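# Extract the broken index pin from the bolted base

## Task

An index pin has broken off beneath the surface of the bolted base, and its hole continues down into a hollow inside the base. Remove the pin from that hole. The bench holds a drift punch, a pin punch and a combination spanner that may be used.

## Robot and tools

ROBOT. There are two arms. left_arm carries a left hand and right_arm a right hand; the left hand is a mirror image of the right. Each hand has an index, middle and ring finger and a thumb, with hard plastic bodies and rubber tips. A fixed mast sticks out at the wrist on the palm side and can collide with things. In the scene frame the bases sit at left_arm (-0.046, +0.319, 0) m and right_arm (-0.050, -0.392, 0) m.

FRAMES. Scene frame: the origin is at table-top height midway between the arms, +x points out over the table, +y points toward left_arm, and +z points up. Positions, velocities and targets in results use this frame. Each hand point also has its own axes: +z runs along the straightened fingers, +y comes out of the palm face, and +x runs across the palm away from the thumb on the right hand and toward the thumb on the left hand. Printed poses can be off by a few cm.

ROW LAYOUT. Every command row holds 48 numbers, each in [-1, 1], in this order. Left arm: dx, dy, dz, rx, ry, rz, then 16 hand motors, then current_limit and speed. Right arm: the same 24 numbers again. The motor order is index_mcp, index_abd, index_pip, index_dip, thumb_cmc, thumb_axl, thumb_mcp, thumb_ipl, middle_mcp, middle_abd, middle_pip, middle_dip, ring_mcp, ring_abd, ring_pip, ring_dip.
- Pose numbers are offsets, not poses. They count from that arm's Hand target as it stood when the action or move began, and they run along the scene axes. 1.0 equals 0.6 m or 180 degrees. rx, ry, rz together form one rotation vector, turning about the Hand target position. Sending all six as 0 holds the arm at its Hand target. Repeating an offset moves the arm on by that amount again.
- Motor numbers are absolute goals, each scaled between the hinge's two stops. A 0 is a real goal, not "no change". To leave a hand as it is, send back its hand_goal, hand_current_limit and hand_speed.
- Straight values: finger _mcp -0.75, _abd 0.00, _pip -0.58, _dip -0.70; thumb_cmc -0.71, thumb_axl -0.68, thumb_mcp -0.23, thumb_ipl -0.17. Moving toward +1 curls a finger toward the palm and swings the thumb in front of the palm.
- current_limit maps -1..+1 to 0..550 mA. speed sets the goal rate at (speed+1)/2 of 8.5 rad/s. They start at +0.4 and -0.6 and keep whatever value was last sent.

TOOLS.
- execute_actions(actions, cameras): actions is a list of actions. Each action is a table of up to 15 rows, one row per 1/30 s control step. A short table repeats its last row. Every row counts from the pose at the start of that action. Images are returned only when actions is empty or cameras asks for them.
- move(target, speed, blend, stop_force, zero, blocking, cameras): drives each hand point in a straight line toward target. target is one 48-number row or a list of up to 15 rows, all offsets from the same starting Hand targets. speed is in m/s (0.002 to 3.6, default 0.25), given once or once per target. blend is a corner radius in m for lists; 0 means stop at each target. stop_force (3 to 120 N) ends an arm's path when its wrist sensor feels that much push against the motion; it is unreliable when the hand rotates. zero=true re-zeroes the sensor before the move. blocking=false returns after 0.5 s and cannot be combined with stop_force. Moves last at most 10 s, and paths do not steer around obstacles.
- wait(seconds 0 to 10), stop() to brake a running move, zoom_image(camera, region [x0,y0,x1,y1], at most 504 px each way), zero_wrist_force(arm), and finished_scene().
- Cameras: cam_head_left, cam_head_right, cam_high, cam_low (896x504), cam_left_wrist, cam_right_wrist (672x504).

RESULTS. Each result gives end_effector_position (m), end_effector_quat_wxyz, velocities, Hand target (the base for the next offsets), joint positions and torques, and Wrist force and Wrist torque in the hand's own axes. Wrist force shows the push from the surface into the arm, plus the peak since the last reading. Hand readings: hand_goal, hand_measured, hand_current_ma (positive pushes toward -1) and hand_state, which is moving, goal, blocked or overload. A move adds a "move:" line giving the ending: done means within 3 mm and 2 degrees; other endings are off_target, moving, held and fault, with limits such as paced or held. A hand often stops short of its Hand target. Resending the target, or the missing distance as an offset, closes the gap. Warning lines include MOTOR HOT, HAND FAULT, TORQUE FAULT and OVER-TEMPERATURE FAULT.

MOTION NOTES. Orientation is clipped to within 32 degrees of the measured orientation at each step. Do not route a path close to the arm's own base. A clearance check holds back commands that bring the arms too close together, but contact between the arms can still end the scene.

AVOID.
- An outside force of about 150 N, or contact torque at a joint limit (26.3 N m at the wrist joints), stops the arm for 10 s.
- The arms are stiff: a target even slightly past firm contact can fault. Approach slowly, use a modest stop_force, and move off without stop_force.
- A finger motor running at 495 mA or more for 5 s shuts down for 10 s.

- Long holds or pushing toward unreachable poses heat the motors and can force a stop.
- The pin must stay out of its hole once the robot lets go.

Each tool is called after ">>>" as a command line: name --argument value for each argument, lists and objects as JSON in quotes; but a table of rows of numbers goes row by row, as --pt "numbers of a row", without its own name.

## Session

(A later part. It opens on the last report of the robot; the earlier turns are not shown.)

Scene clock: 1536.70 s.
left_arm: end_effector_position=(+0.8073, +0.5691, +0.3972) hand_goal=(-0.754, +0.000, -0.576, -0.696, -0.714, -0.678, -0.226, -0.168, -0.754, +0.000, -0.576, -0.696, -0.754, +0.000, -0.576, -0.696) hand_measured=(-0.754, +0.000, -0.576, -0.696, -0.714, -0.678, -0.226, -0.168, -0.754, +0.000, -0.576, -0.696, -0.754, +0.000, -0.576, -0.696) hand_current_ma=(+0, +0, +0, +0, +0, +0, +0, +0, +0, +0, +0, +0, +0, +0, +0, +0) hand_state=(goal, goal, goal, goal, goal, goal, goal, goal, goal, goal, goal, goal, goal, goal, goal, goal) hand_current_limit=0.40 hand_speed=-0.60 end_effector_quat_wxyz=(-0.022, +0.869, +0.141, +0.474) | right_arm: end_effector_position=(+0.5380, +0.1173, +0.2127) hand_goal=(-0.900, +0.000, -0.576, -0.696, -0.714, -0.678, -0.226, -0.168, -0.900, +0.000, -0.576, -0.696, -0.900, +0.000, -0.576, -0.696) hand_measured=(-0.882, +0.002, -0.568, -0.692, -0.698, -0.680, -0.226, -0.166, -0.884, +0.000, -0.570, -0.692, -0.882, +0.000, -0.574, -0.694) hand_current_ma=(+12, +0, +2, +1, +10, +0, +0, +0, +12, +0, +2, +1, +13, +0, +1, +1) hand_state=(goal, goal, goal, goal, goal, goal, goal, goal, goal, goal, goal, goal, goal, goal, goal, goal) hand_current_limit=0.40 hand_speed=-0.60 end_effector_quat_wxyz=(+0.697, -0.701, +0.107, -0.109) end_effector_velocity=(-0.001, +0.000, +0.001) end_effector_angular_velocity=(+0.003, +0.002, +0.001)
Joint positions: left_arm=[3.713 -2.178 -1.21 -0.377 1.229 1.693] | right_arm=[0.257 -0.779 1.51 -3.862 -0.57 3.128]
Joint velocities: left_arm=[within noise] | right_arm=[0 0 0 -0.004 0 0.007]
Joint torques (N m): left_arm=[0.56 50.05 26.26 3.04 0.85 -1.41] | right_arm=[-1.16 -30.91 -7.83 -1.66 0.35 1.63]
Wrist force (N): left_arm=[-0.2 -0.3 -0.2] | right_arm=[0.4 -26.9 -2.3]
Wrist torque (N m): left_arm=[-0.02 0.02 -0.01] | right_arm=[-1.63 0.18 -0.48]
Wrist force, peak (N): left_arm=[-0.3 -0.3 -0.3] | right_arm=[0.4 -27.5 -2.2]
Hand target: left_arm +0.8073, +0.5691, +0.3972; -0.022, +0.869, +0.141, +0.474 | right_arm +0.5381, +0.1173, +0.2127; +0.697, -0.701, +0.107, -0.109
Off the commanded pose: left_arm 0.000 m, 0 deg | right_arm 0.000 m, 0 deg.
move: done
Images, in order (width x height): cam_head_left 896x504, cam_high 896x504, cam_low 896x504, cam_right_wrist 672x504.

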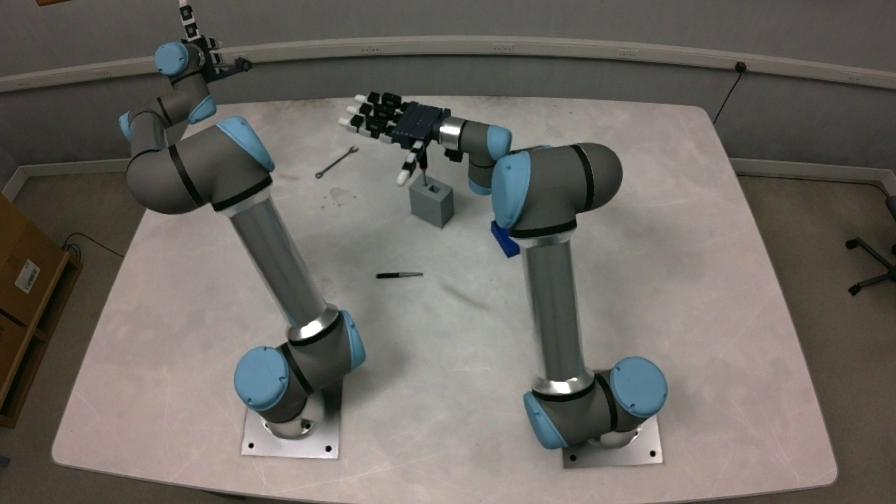

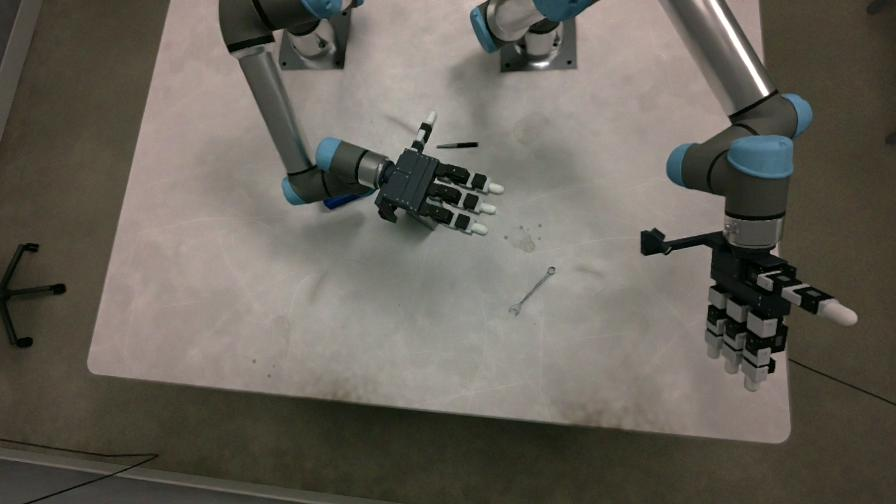

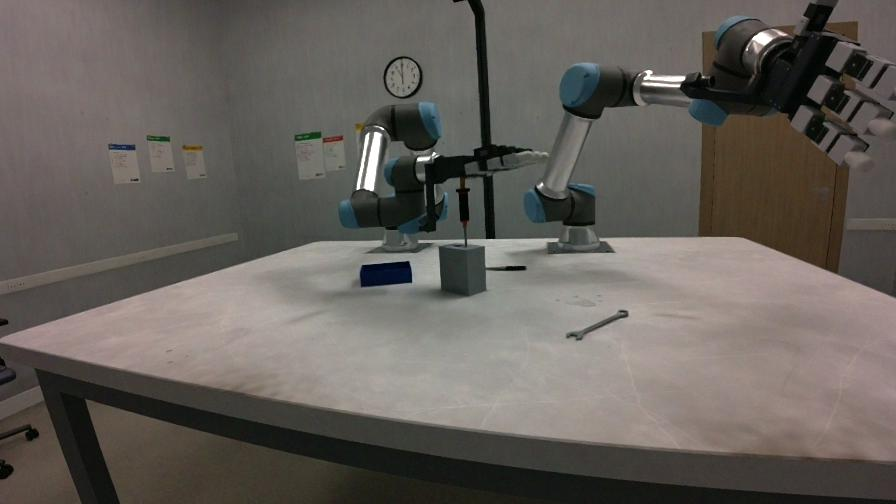

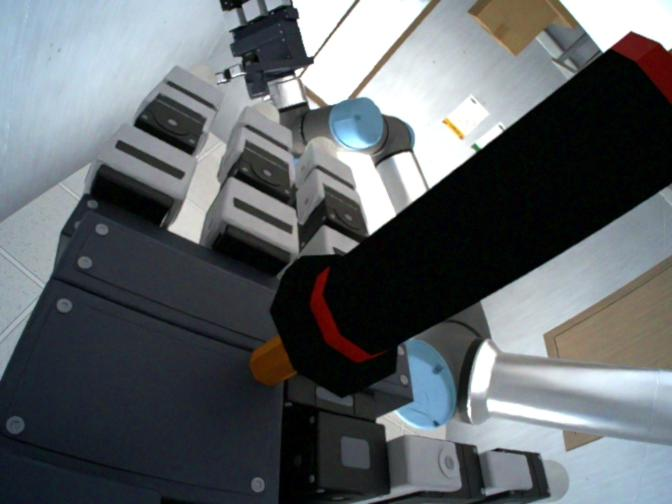

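>>> move --target '[0,0,0,0,0,0,-0.754,0,-0.576,-0.696,-0.714,-0.678,-0.226,-0.168,-0.754,0,-0.576,-0.696,-0.754,0,-0.576,-0.696,0.4,-0.6, -0.005,0.0095,-0.0067,-0.0179,-0.0095,0,-0.9,0.0,-0.576,-0.696,-0.714,-0.678,-0.226,-0.168,-0.9,0.0,-0.576,-0.696,-0.9,0,-0.576,-0.696,0.4,-0.6]' --speed 0.02 --cameras '["cam_right_wrist","cam_low","cam_head_left"]'

>>> move --target '[0,0,0,0,0,0,-0.754,0,-0.576,-0.696,-0.714,-0.678,-0.226,-0.168,-0.754,0,-0.576,-0.696,-0.754,0,-0.576,-0.696,0.4,-0.6, 0,0,-0.0083,0,0,0,-0.9,0.0,-0.576,-0.696,-0.714,-0.678,-0.226,-0.168,-0.9,0.0,-0.576,-0.696,-0.9,0,-0.576,-0.696,0.4,-0.6]' --speed 0.005 --stop_force 50 --cameras '["cam_right_wrist","cam_low","cam_head_left"]'

>>> zoom_image --camera "cam_low" --region '[380, 120, 520, 260]'

Scene clock: 1551.37 s.
left_arm: end_effector_position=(+0.8073, +0.5691, +0.3972) hand_goal=(-0.754, +0.000, -0.576, -0.696, -0.714, -0.678, -0.226, -0.168, -0.754, +0.000, -0.576, -0.696, -0.754, +0.000, -0.576, -0.696) hand_measured=(-0.754, +0.000, -0.576, -0.696, -0.714, -0.678, -0.226, -0.168, -0.754, +0.000, -0.576, -0.696, -0.754, +0.000, -0.576, -0.696) hand_current_ma=(+0, +0, +0, +0, +0, +0, +0, +0, +0, +0, +0, +0, +0, +0, +0, +0) hand_state=(goal, goal, goal, goal, goal, goal, goal, goal, goal, goal, goal, goal, goal, goal, goal, goal) hand_current_limit=0.40 hand_speed=-0.60 end_effector_quat_wxyz=(-0.022, +0.869, +0.141, +0.474) | right_arm: end_effector_position=(+0.5350, +0.1230, +0.2087) hand_goal=(-0.900, +0.000, -0.576, -0.696, -0.714, -0.678, -0.226, -0.168, -0.900, +0.000, -0.576, -0.696, -0.900, +0.000, -0.576, -0.696) hand_measured=(-0.882, +0.002, -0.568, -0.692, -0.698, -0.680, -0.226, -0.166, -0.884, +0.000, -0.570, -0.692, -0.882, +0.000, -0.574, -0.694) hand_current_ma=(+12, +0, +2, +1, +10, +0, +0, +0, +12, +0, +2, +1, +13, +0, +1, +1) hand_state=(goal, goal, goal, goal, goal, goal, goal, goal, goal, goal, goal, goal, goal, goal, goal, goal) hand_current_limit=0.40 hand_speed=-0.60 end_effector_quat_wxyz=(+0.678, -0.719, +0.093, -0.123) end_effector_velocity=(-0.001, +0.000, +0.001) end_effector_angular_velocity=(+0.003, +0.001, +0.000)
Joint positions: left_arm=[3.713 -2.178 -1.21 -0.377 1.229 1.693] | right_arm=[0.277 -0.805 1.536 -3.783 -0.594 3.017]
Joint velocities: left_arm=[within noise] | right_arm=[0 0 0 -0.004 0.001 0.006]
Joint torques (N m): left_arm=[1.47 49.53 27.21 3.36 0.61 -1.68] | right_arm=[-3.16 -33.83 -8.4 -1.24 0.85 1.44]
Wrist force (N): left_arm=[-0.3 -0.1 -0.2] | right_arm=[0.5 -23.2 -2.6]
Wrist torque (N m): left_arm=[0.01 0.04 -0.03] | right_arm=[-1.34 0.17 -0.41]
Wrist force, peak (N): left_arm=[-0.1 0.1 -0.6] | right_arm=[0.6 -28.0 -2.2]
Hand target: left_arm +0.8073, +0.5691, +0.3972; -0.022, +0.869, +0.141, +0.474 | right_arm +0.5351, +0.1230, +0.2087; +0.678, -0.719, +0.093, -0.123
Off the commanded pose: left_arm 0.000 m, 0 deg | right_arm 0.000 m, 0 deg.
move: done
Images, in order (width x height): cam_head_left 896x504, cam_low 896x504, cam_right_wrist 672x504.

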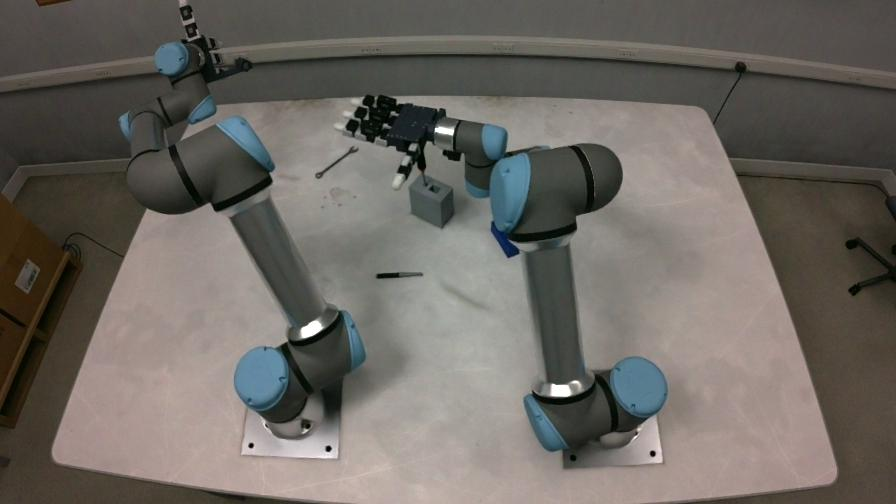

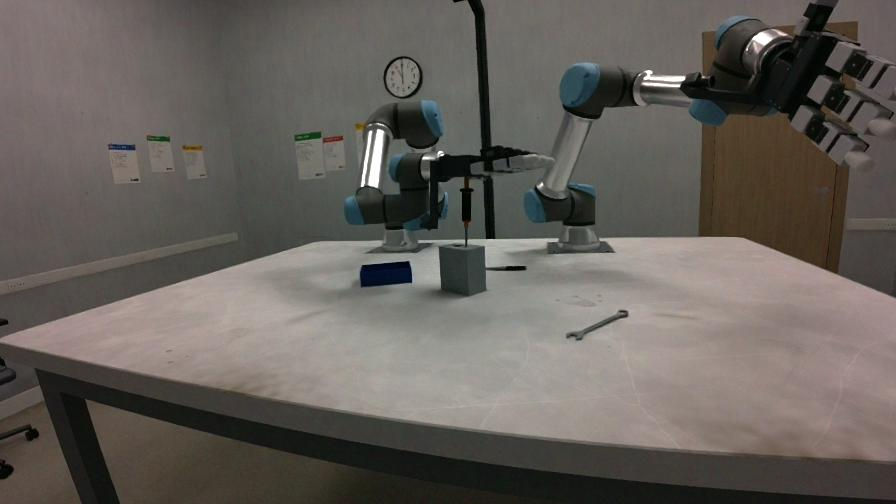

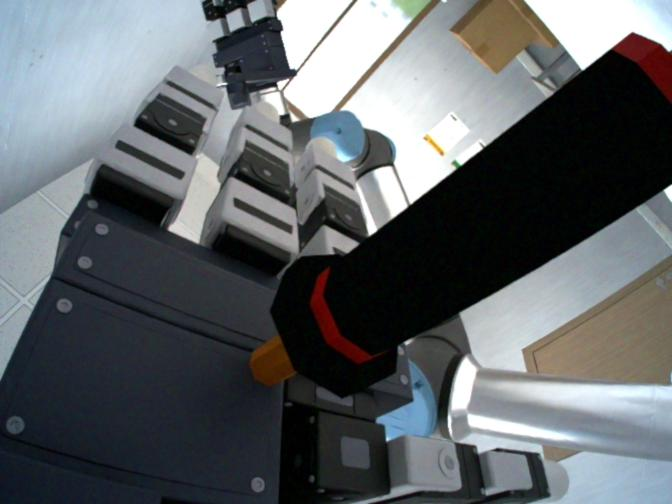

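Scene clock: 1552.97 s.
left_arm: end_effector_position=(+0.8073, +0.5691, +0.3972) hand_goal=(-0.754, +0.000, -0.576, -0.696, -0.714, -0.678, -0.226, -0.168, -0.754, +0.000, -0.576, -0.696, -0.754, +0.000, -0.576, -0.696) hand_measured=(-0.754, +0.000, -0.576, -0.696, -0.714, -0.678, -0.226, -0.168, -0.754, +0.000, -0.576, -0.696, -0.754, +0.000, -0.576, -0.696) hand_current_ma=(+0, +0, +0, +0, +0, +0, +0, +0, +0, +0, +0, +0, +0, +0, +0, +0) hand_state=(goal, goal, goal, goal, goal, goal, goal, goal, goal, goal, goal, goal, goal, goal, goal, goal) hand_current_limit=0.40 hand_speed=-0.60 end_effector_quat_wxyz=(-0.022, +0.869, +0.141, +0.474) | right_arm: end_effector_position=(+0.5351, +0.1230, +0.2036) hand_goal=(-0.900, +0.000, -0.576, -0.696, -0.714, -0.678, -0.226, -0.168, -0.900, +0.000, -0.576, -0.696, -0.900, +0.000, -0.576, -0.696) hand_measured=(-0.884, +0.002, -0.570, -0.692, -0.698, -0.680, -0.226, -0.166, -0.884, +0.000, -0.570, -0.692, -0.882, +0.000, -0.574, -0.694) hand_current_ma=(+11, +0, +2, +1, +10, +0, +0, +0, +11, +0, +2, +1, +12, +0, +1, +1) hand_state=(goal, goal, goal, goal, goal, goal, goal, goal, goal, goal, goal, goal, goal, goal, goal, goal) hand_current_limit=0.40 hand_speed=-0.60 end_effector_quat_wxyz=(+0.678, -0.719, +0.093, -0.123)
Joint positions: left_arm=[3.713 -2.178 -1.21 -0.377 1.229 1.693] | right_arm=[0.277 -0.796 1.537 -3.792 -0.593 3.017]
Joint torques (N m): left_arm=[0.27 49.65 25.75 3.34 0.76 -1.53] | right_arm=[-9.14 -51.67 -5.36 0.26 1.08 1.97]
Wrist force (N): left_arm=[-0.3 0.0 -0.3] | right_arm=[-0.3 -6.4 -2.4]
Wrist torque (N m): left_arm=[0.02 0.04 -0.03] | right_arm=[0.06 0.22 -0.21]
Wrist force, peak (N): left_arm=[-0.2 -0.1 -0.4] | right_arm=[1.2 -37.9 -2.1]
Hand target: left_arm +0.8073, +0.5691, +0.3972; -0.022, +0.869, +0.141, +0.474 | right_arm +0.5351, +0.1230, +0.2037; +0.678, -0.719, +0.093, -0.123
Off the commanded pose: left_arm 0.000 m, 0 deg | right_arm 0.000 m, 0 deg.
move: done
Images, in order (width x height): cam_head_left 896x504, cam_low 896x504, cam_right_wrist 672x504.

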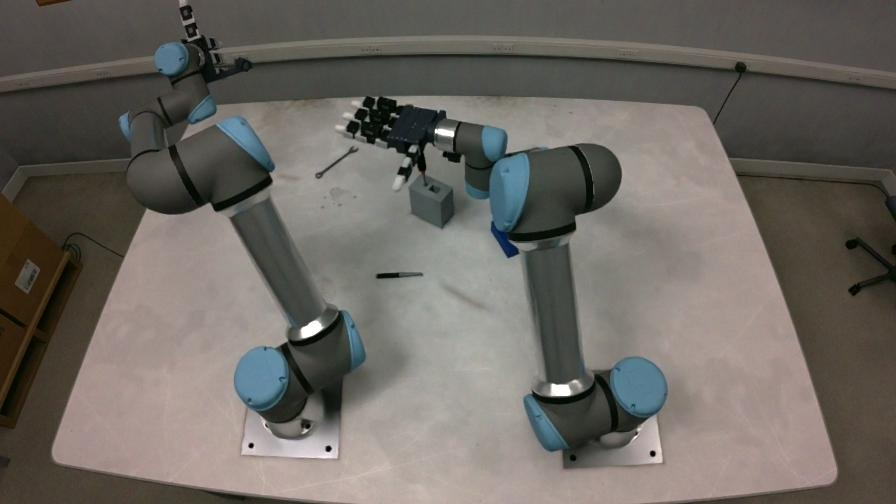

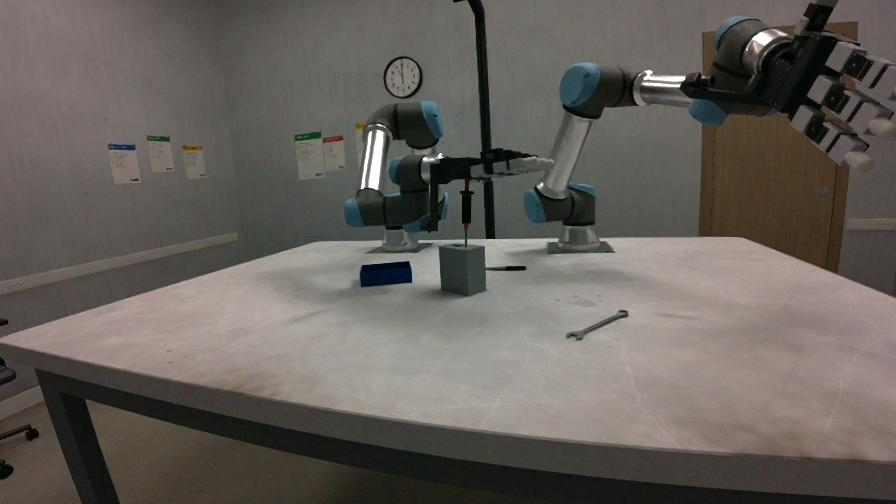

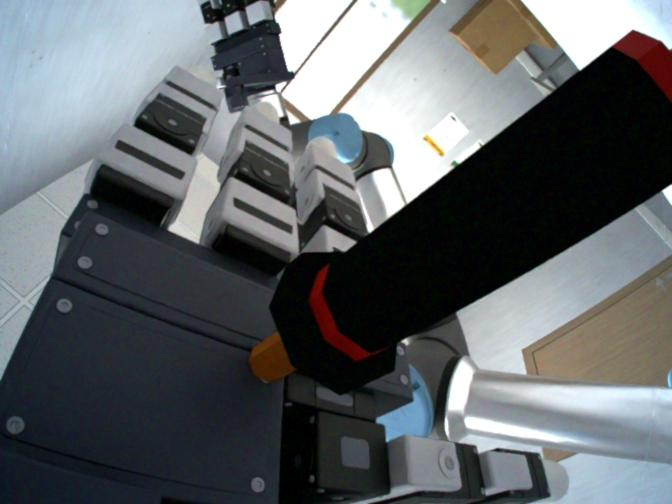

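Scaled by 3.600 from the camera's 896x504 image, which has a finer 1280x720 frame.

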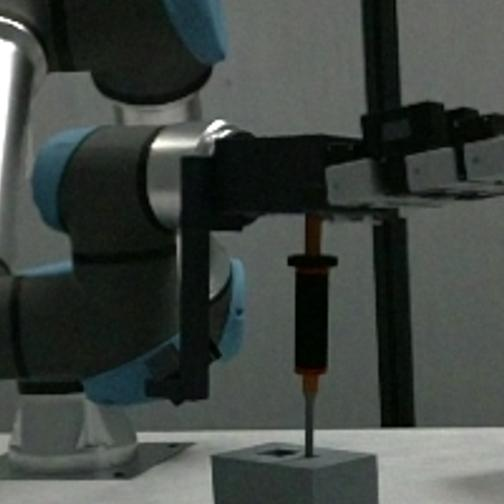

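>>> move --target '[0,0,0,0,0,0,-0.754,0,-0.576,-0.696,-0.714,-0.678,-0.226,-0.168,-0.754,0,-0.576,-0.696,-0.754,0,-0.576,-0.696,0.4,-0.6, 0.005,-0.0098,0.0053,0.0179,0.0095,0,-0.9,0.0,-0.576,-0.696,-0.714,-0.678,-0.226,-0.168,-0.9,0.0,-0.576,-0.696,-0.9,0,-0.576,-0.696,0.4,-0.6]' --speed 0.02 --cameras '["cam_right_wrist","cam_low","cam_head_left"]'

>>> zoom_image --camera "cam_low" --region '[380, 120, 520, 260]'

>>> zoom_image --camera "cam_head_left" --region '[370, 80, 490, 220]'

Scene clock: 1570.70 s.
left_arm: end_effector_position=(+0.8073, +0.5691, +0.3972) hand_goal=(-0.754, +0.000, -0.576, -0.696, -0.714, -0.678, -0.226, -0.168, -0.754, +0.000, -0.576, -0.696, -0.754, +0.000, -0.576, -0.696) hand_measured=(-0.754, +0.000, -0.576, -0.696, -0.714, -0.678, -0.226, -0.168, -0.754, +0.000, -0.576, -0.696, -0.754, +0.000, -0.576, -0.696) hand_current_ma=(+0, +0, +0, +0, +0, +0, +0, +0, +0, +0, +0, +0, +0, +0, +0, +0) hand_state=(goal, goal, goal, goal, goal, goal, goal, goal, goal, goal, goal, goal, goal, goal, goal, goal) hand_current_limit=0.40 hand_speed=-0.60 end_effector_quat_wxyz=(-0.022, +0.869, +0.141, +0.474) | right_arm: end_effector_position=(+0.5382, +0.1170, +0.2069) hand_goal=(-0.900, +0.000, -0.576, -0.696, -0.714, -0.678, -0.226, -0.168, -0.900, +0.000, -0.576, -0.696, -0.900, +0.000, -0.576, -0.696) hand_measured=(-0.884, +0.002, -0.570, -0.692, -0.698, -0.680, -0.226, -0.166, -0.884, +0.000, -0.570, -0.692, -0.882, +0.000, -0.574, -0.694) hand_current_ma=(+11, +0, +2, +1, +10, +0, +0, +0, +11, +0, +2, +1, +12, +0, +1, +1) hand_state=(goal, goal, goal, goal, goal, goal, goal, goal, goal, goal, goal, goal, goal, goal, goal, goal) hand_current_limit=0.40 hand_speed=-0.60 end_effector_quat_wxyz=(+0.697, -0.701, +0.107, -0.109) end_effector_velocity=(+0.001, +0.000, +0.000) end_effector_angular_velocity=(-0.003, -0.003, +0.000)
Joint positions: left_arm=[3.713 -2.178 -1.21 -0.377 1.229 1.693] | right_arm=[0.257 -0.77 1.511 -3.873 -0.57 3.129]
Joint velocities: left_arm=[within noise] | right_arm=[0 -0.001 0 0.004 -0.001 -0.007]
Joint torques (N m): left_arm=[-0.09 51.04 26.28 3.29 0.92 -1.49] | right_arm=[2.34 -49.39 -18.06 1.05 -0.56 -1.78]
Wrist force (N): left_arm=[-0.1 -0.1 -0.2] | right_arm=[-0.5 -6.8 -2.5]
Wrist torque (N m): left_arm=[0.00 0.01 -0.01] | right_arm=[0.04 0.25 -0.35]
Wrist force, peak (N): left_arm=[-0.3 0.0 -0.5] | right_arm=[-0.4 -7.2 -2.7]
Hand target: left_arm +0.8073, +0.5691, +0.3972; -0.022, +0.869, +0.141, +0.474 | right_arm +0.5381, +0.1171, +0.2069; +0.697, -0.701, +0.107, -0.109
Off the commanded pose: left_arm 0.000 m, 0 deg | right_arm 0.000 m, 0 deg.
move: done
Images, in order (width x height): cam_head_left 896x504, cam_low 896x504, cam_right_wrist 672x504.

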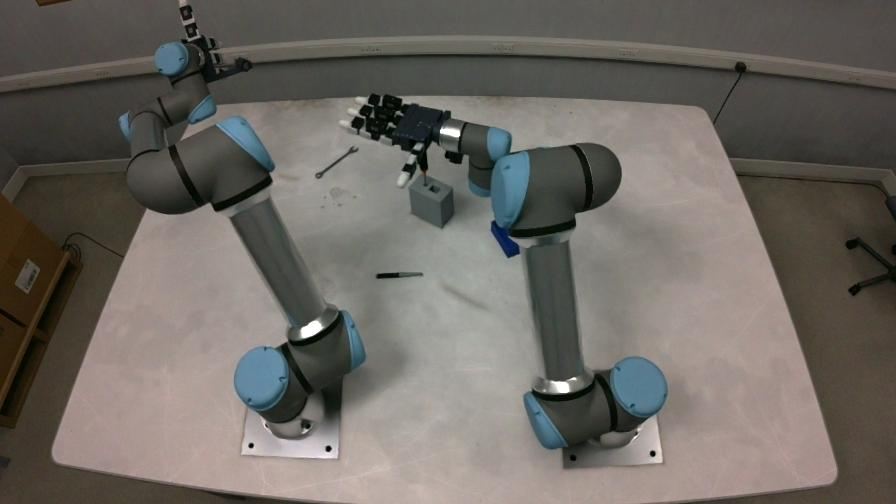

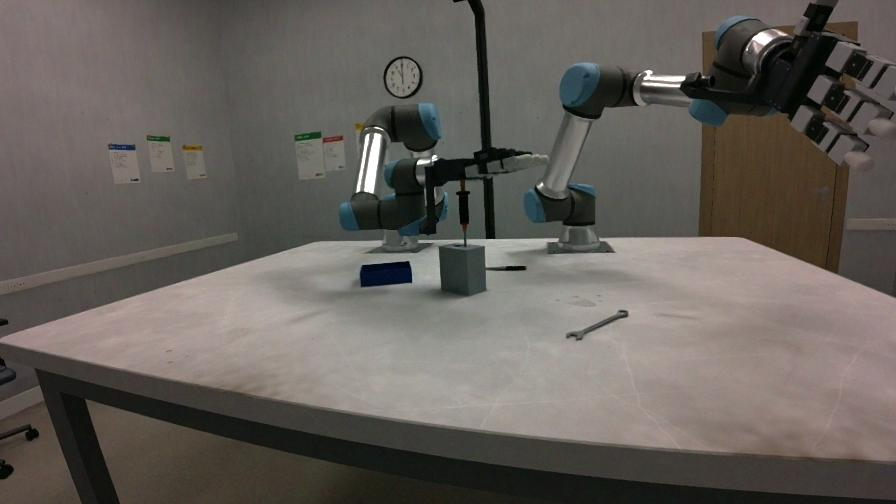

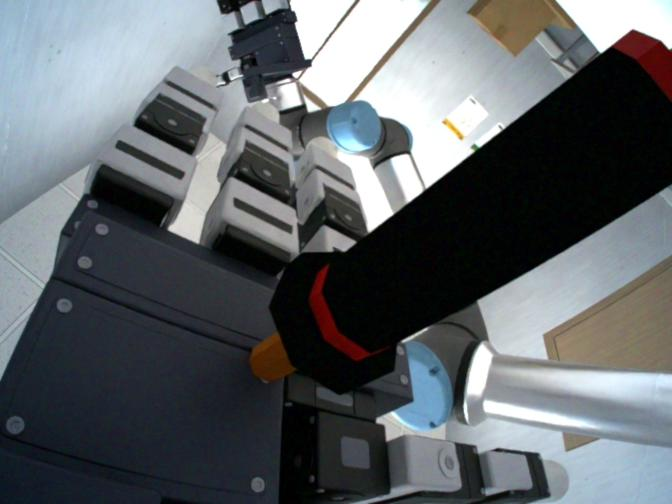

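Scaled by 3.600 from the camera's 896x504 image, which has a finer 1280x720 frame.

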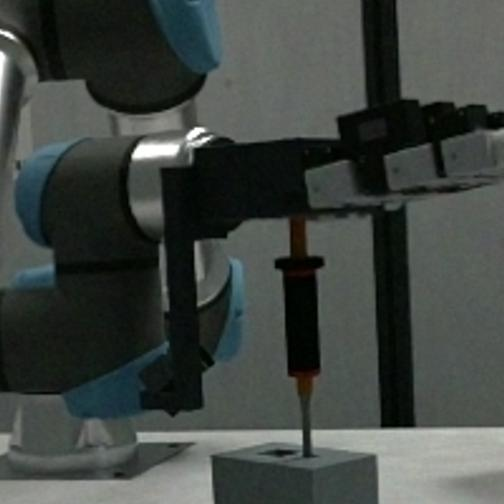

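Scaled by 3.600 from the camera's 896x504 image, which has a finer 1280x720 frame.

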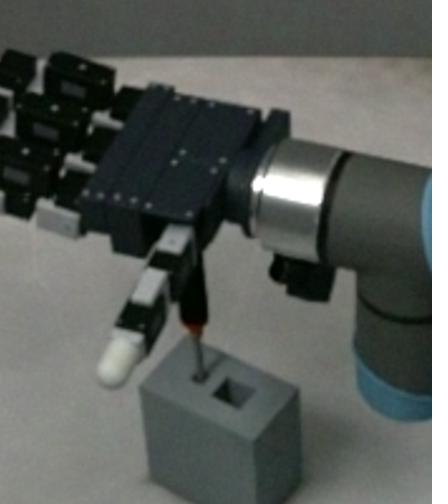

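>>> move --target '[0,0,0,0,0,0,-0.754,0,-0.576,-0.696,-0.714,-0.678,-0.226,-0.168,-0.754,0,-0.576,-0.696,-0.754,0,-0.576,-0.696,0.4,-0.6, 0,0,-0.0167,0,0,0,-0.9,0.0,-0.576,-0.696,-0.714,-0.678,-0.226,-0.168,-0.9,0.0,-0.576,-0.696,-0.9,0,-0.576,-0.696,0.4,-0.6]' --speed 0.006 --stop_force 70 --cameras '["cam_right_wrist","cam_low","cam_head_left"]'

>>> zoom_image --camera "cam_low" --region '[380, 120, 520, 260]'

>>> zoom_image --camera "cam_head_left" --region '[370, 80, 490, 220]'

Scene clock: 1580.50 s.
left_arm: end_effector_position=(+0.8073, +0.5691, +0.3972) hand_goal=(-0.754, +0.000, -0.576, -0.696, -0.714, -0.678, -0.226, -0.168, -0.754, +0.000, -0.576, -0.696, -0.754, +0.000, -0.576, -0.696) hand_measured=(-0.754, +0.000, -0.576, -0.696, -0.714, -0.678, -0.226, -0.168, -0.754, +0.000, -0.576, -0.696, -0.754, +0.000, -0.576, -0.696) hand_current_ma=(+0, +0, +0, +0, +0, +0, +0, +0, +0, +0, +0, +0, +0, +0, +0, +0) hand_state=(goal, goal, goal, goal, goal, goal, goal, goal, goal, goal, goal, goal, goal, goal, goal, goal) hand_current_limit=0.40 hand_speed=-0.60 end_effector_quat_wxyz=(-0.022, +0.869, +0.141, +0.474) | right_arm: end_effector_position=(+0.5381, +0.1171, +0.1968) hand_goal=(-0.900, +0.000, -0.576, -0.696, -0.714, -0.678, -0.226, -0.168, -0.900, +0.000, -0.576, -0.696, -0.900, +0.000, -0.576, -0.696) hand_measured=(-0.884, +0.002, -0.570, -0.692, -0.698, -0.680, -0.226, -0.166, -0.884, +0.000, -0.570, -0.692, -0.882, +0.000, -0.574, -0.694) hand_current_ma=(+11, +0, +2, +1, +10, +0, +0, +0, +11, +0, +2, +1, +12, +0, +1, +1) hand_state=(goal, goal, goal, goal, goal, goal, goal, goal, goal, goal, goal, goal, goal, goal, goal, goal) hand_current_limit=0.40 hand_speed=-0.60 end_effector_quat_wxyz=(+0.697, -0.701, +0.107, -0.109)
Joint positions: left_arm=[3.713 -2.178 -1.21 -0.377 1.229 1.693] | right_arm=[0.257 -0.754 1.513 -3.89 -0.57 3.129]
Joint torques (N m): left_arm=[-0.34 51.33 26.35 3.16 0.77 -1.15] | right_arm=[9.02 -56.44 -6.09 0.14 -1.31 -1.37]
Wrist force (N): left_arm=[0.0 -0.2 -0.3] | right_arm=[-0.6 -2.0 -2.8]
Wrist torque (N m): left_arm=[0.00 0.00 0.00] | right_arm=[0.46 0.26 -0.24]
Wrist force, peak (N): left_arm=[-0.3 -0.2 -0.5] | right_arm=[-0.5 -7.2 -2.9]
Hand target: left_arm +0.8073, +0.5691, +0.3972; -0.022, +0.869, +0.141, +0.474 | right_arm +0.5381, +0.1171, +0.1969; +0.697, -0.701, +0.107, -0.109
Off the commanded pose: left_arm 0.000 m, 0 deg | right_arm 0.000 m, 0 deg.
move: done
Images, in order (width x height): cam_head_left 896x504, cam_low 896x504, cam_right_wrist 672x504.

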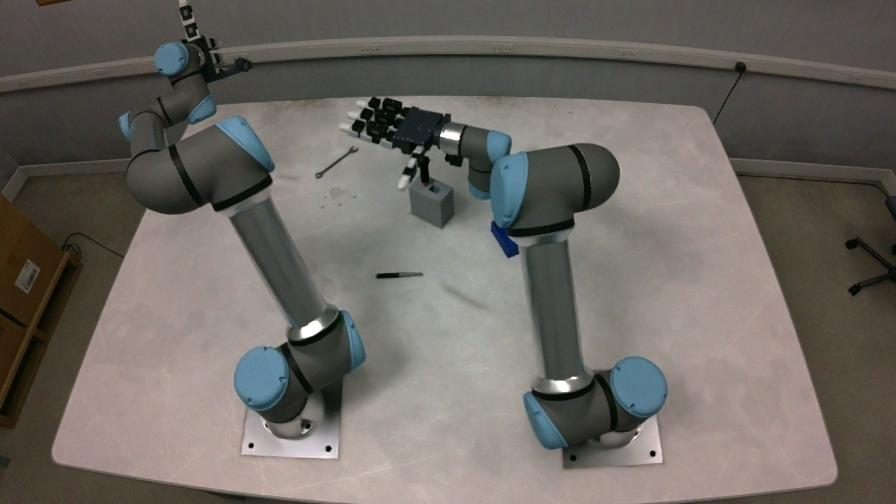

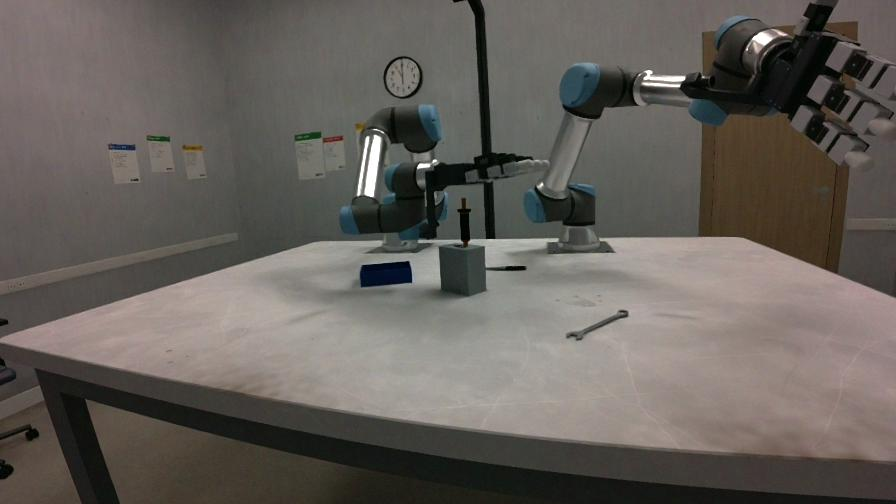

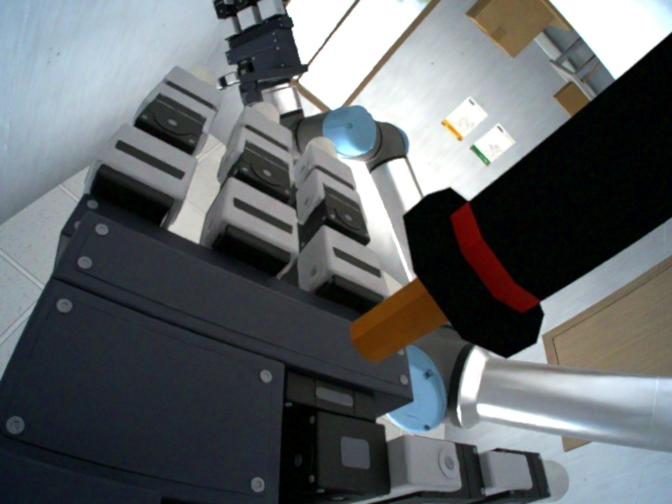

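Scaled by 3.600 from the camera's 896x504 image, which has a finer 1280x720 frame.

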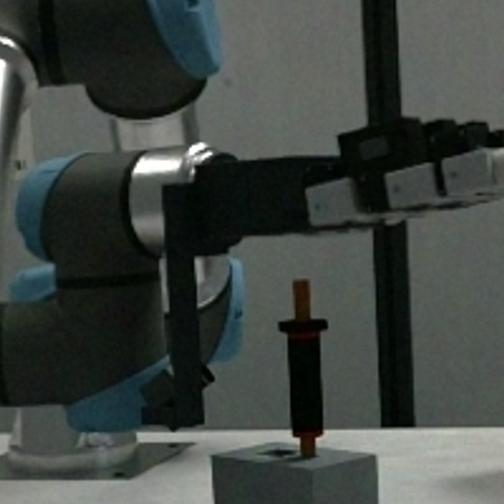

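Scaled by 3.600 from the camera's 896x504 image, which has a finer 1280x720 frame.

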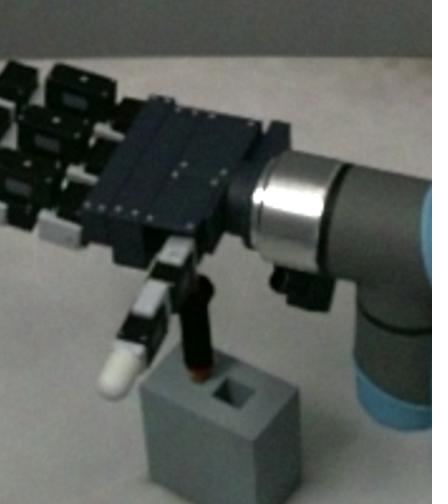

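>>> move --target '[0,0,0,0,0,0,-0.754,0,-0.576,-0.696,-0.714,-0.678,-0.226,-0.168,-0.754,0,-0.576,-0.696,-0.754,0,-0.576,-0.696,0.4,-0.6, 0,0,0.15,0,0,0,-0.754,0.0,-0.576,-0.696,-0.714,-0.678,-0.226,-0.168,-0.754,0.0,-0.576,-0.696,-0.754,0,-0.576,-0.696,0.4,-0.6]' --speed 0.1 --cameras '["cam_high","cam_low","cam_head_left"]'

>>> zoom_image --camera "cam_low" --region '[420, 190, 510, 300]'

>>> zoom_image --camera "cam_head_left" --region '[400, 130, 470, 240]'

Scene clock: 1589.63 s.
left_arm: end_effector_position=(+0.8073, +0.5691, +0.3972) hand_goal=(-0.754, +0.000, -0.576, -0.696, -0.714, -0.678, -0.226, -0.168, -0.754, +0.000, -0.576, -0.696, -0.754, +0.000, -0.576, -0.696) hand_measured=(-0.754, +0.000, -0.576, -0.696, -0.714, -0.678, -0.226, -0.168, -0.754, +0.000, -0.576, -0.696, -0.754, +0.000, -0.576, -0.696) hand_current_ma=(+0, +0, +0, +0, +0, +0, +0, +0, +0, +0, +0, +0, +0, +0, +0, +0) hand_state=(goal, goal, goal, goal, goal, goal, goal, goal, goal, goal, goal, goal, goal, goal, goal, goal) hand_current_limit=0.40 hand_speed=-0.60 end_effector_quat_wxyz=(-0.022, +0.869, +0.141, +0.474) | right_arm: end_effector_position=(+0.5381, +0.1171, +0.2869) hand_goal=(-0.754, +0.000, -0.576, -0.696, -0.714, -0.678, -0.226, -0.168, -0.754, +0.000, -0.576, -0.696, -0.754, +0.000, -0.576, -0.696) hand_measured=(-0.746, +0.002, -0.570, -0.692, -0.698, -0.680, -0.226, -0.166, -0.746, +0.000, -0.570, -0.692, -0.746, +0.000, -0.574, -0.694) hand_current_ma=(+3, +0, +2, +1, +10, +0, +0, +0, +3, +0, +2, +1, +3, +0, +1, +1) hand_state=(goal, goal, goal, goal, goal, goal, goal, goal, goal, goal, goal, goal, goal, goal, goal, goal) hand_current_limit=0.40 hand_speed=-0.60 end_effector_quat_wxyz=(+0.697, -0.701, +0.107, -0.109)
Joint positions: left_arm=[3.713 -2.178 -1.21 -0.377 1.229 1.693] | right_arm=[0.257 -0.887 1.477 -3.722 -0.57 3.128]
Joint torques (N m): left_arm=[0.88 51.65 26.88 3 0.78 -1.4] | right_arm=[2.25 -42.19 -7.12 -1.16 -1.22 -1.27]
Wrist force (N): left_arm=[0.0 0.1 -0.3] | right_arm=[-0.7 -2.0 -2.5]
Wrist torque (N m): left_arm=[0.04 0.00 0.00] | right_arm=[0.46 0.28 -0.22]
Wrist force, peak (N): left_arm=[-0.2 0.0 -0.5] | right_arm=[-0.7 -3.2 -2.8]
Hand target: left_arm +0.8073, +0.5691, +0.3972; -0.022, +0.869, +0.141, +0.474 | right_arm +0.5381, +0.1171, +0.2869; +0.697, -0.701, +0.107, -0.109
Off the commanded pose: left_arm 0.000 m, 0 deg | right_arm 0.000 m, 0 deg.
move: done
Images, in order (width x height): cam_head_left 896x504, cam_high 896x504, cam_low 896x504.

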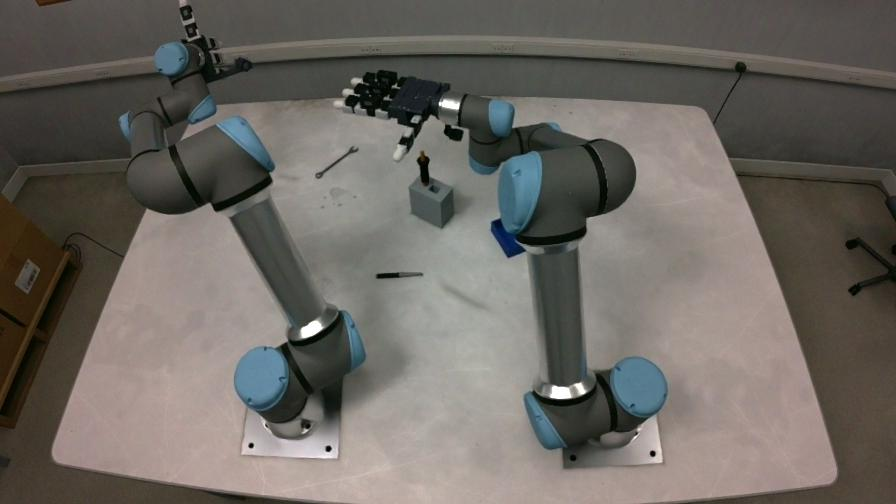

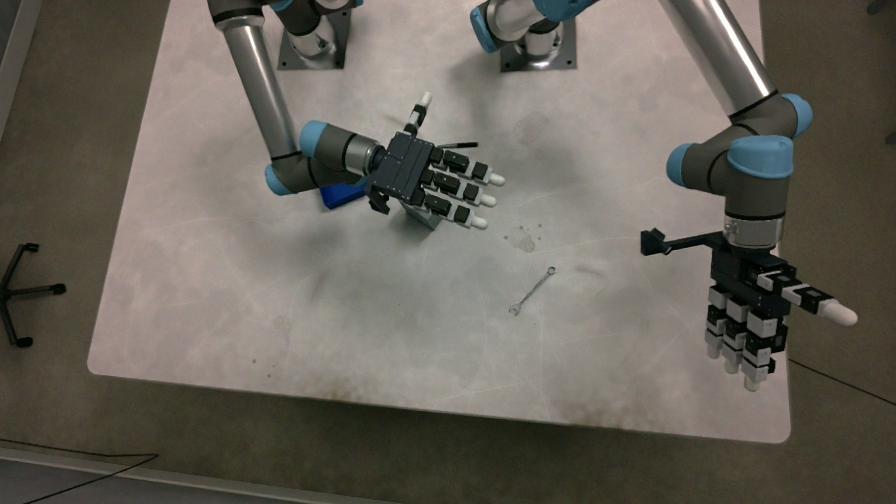

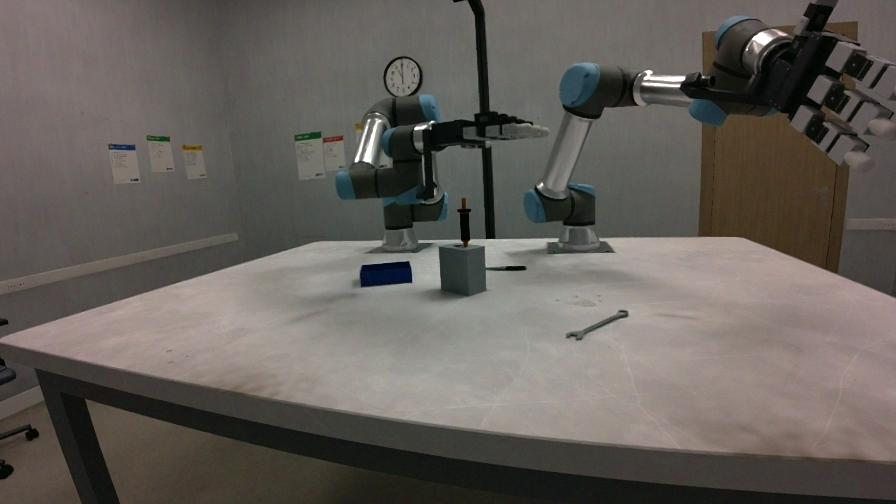

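Scaled by 4.582 from the camera's 896x504 image, which has a finer 1280x720 frame.

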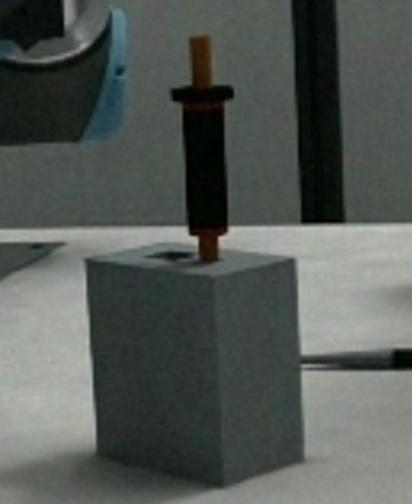

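Scaled by 4.582 from the camera's 896x504 image, which has a finer 1280x720 frame.

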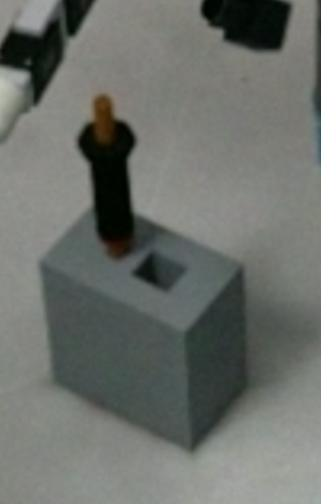

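>>> finished_scene

The scene is finished: the task was done.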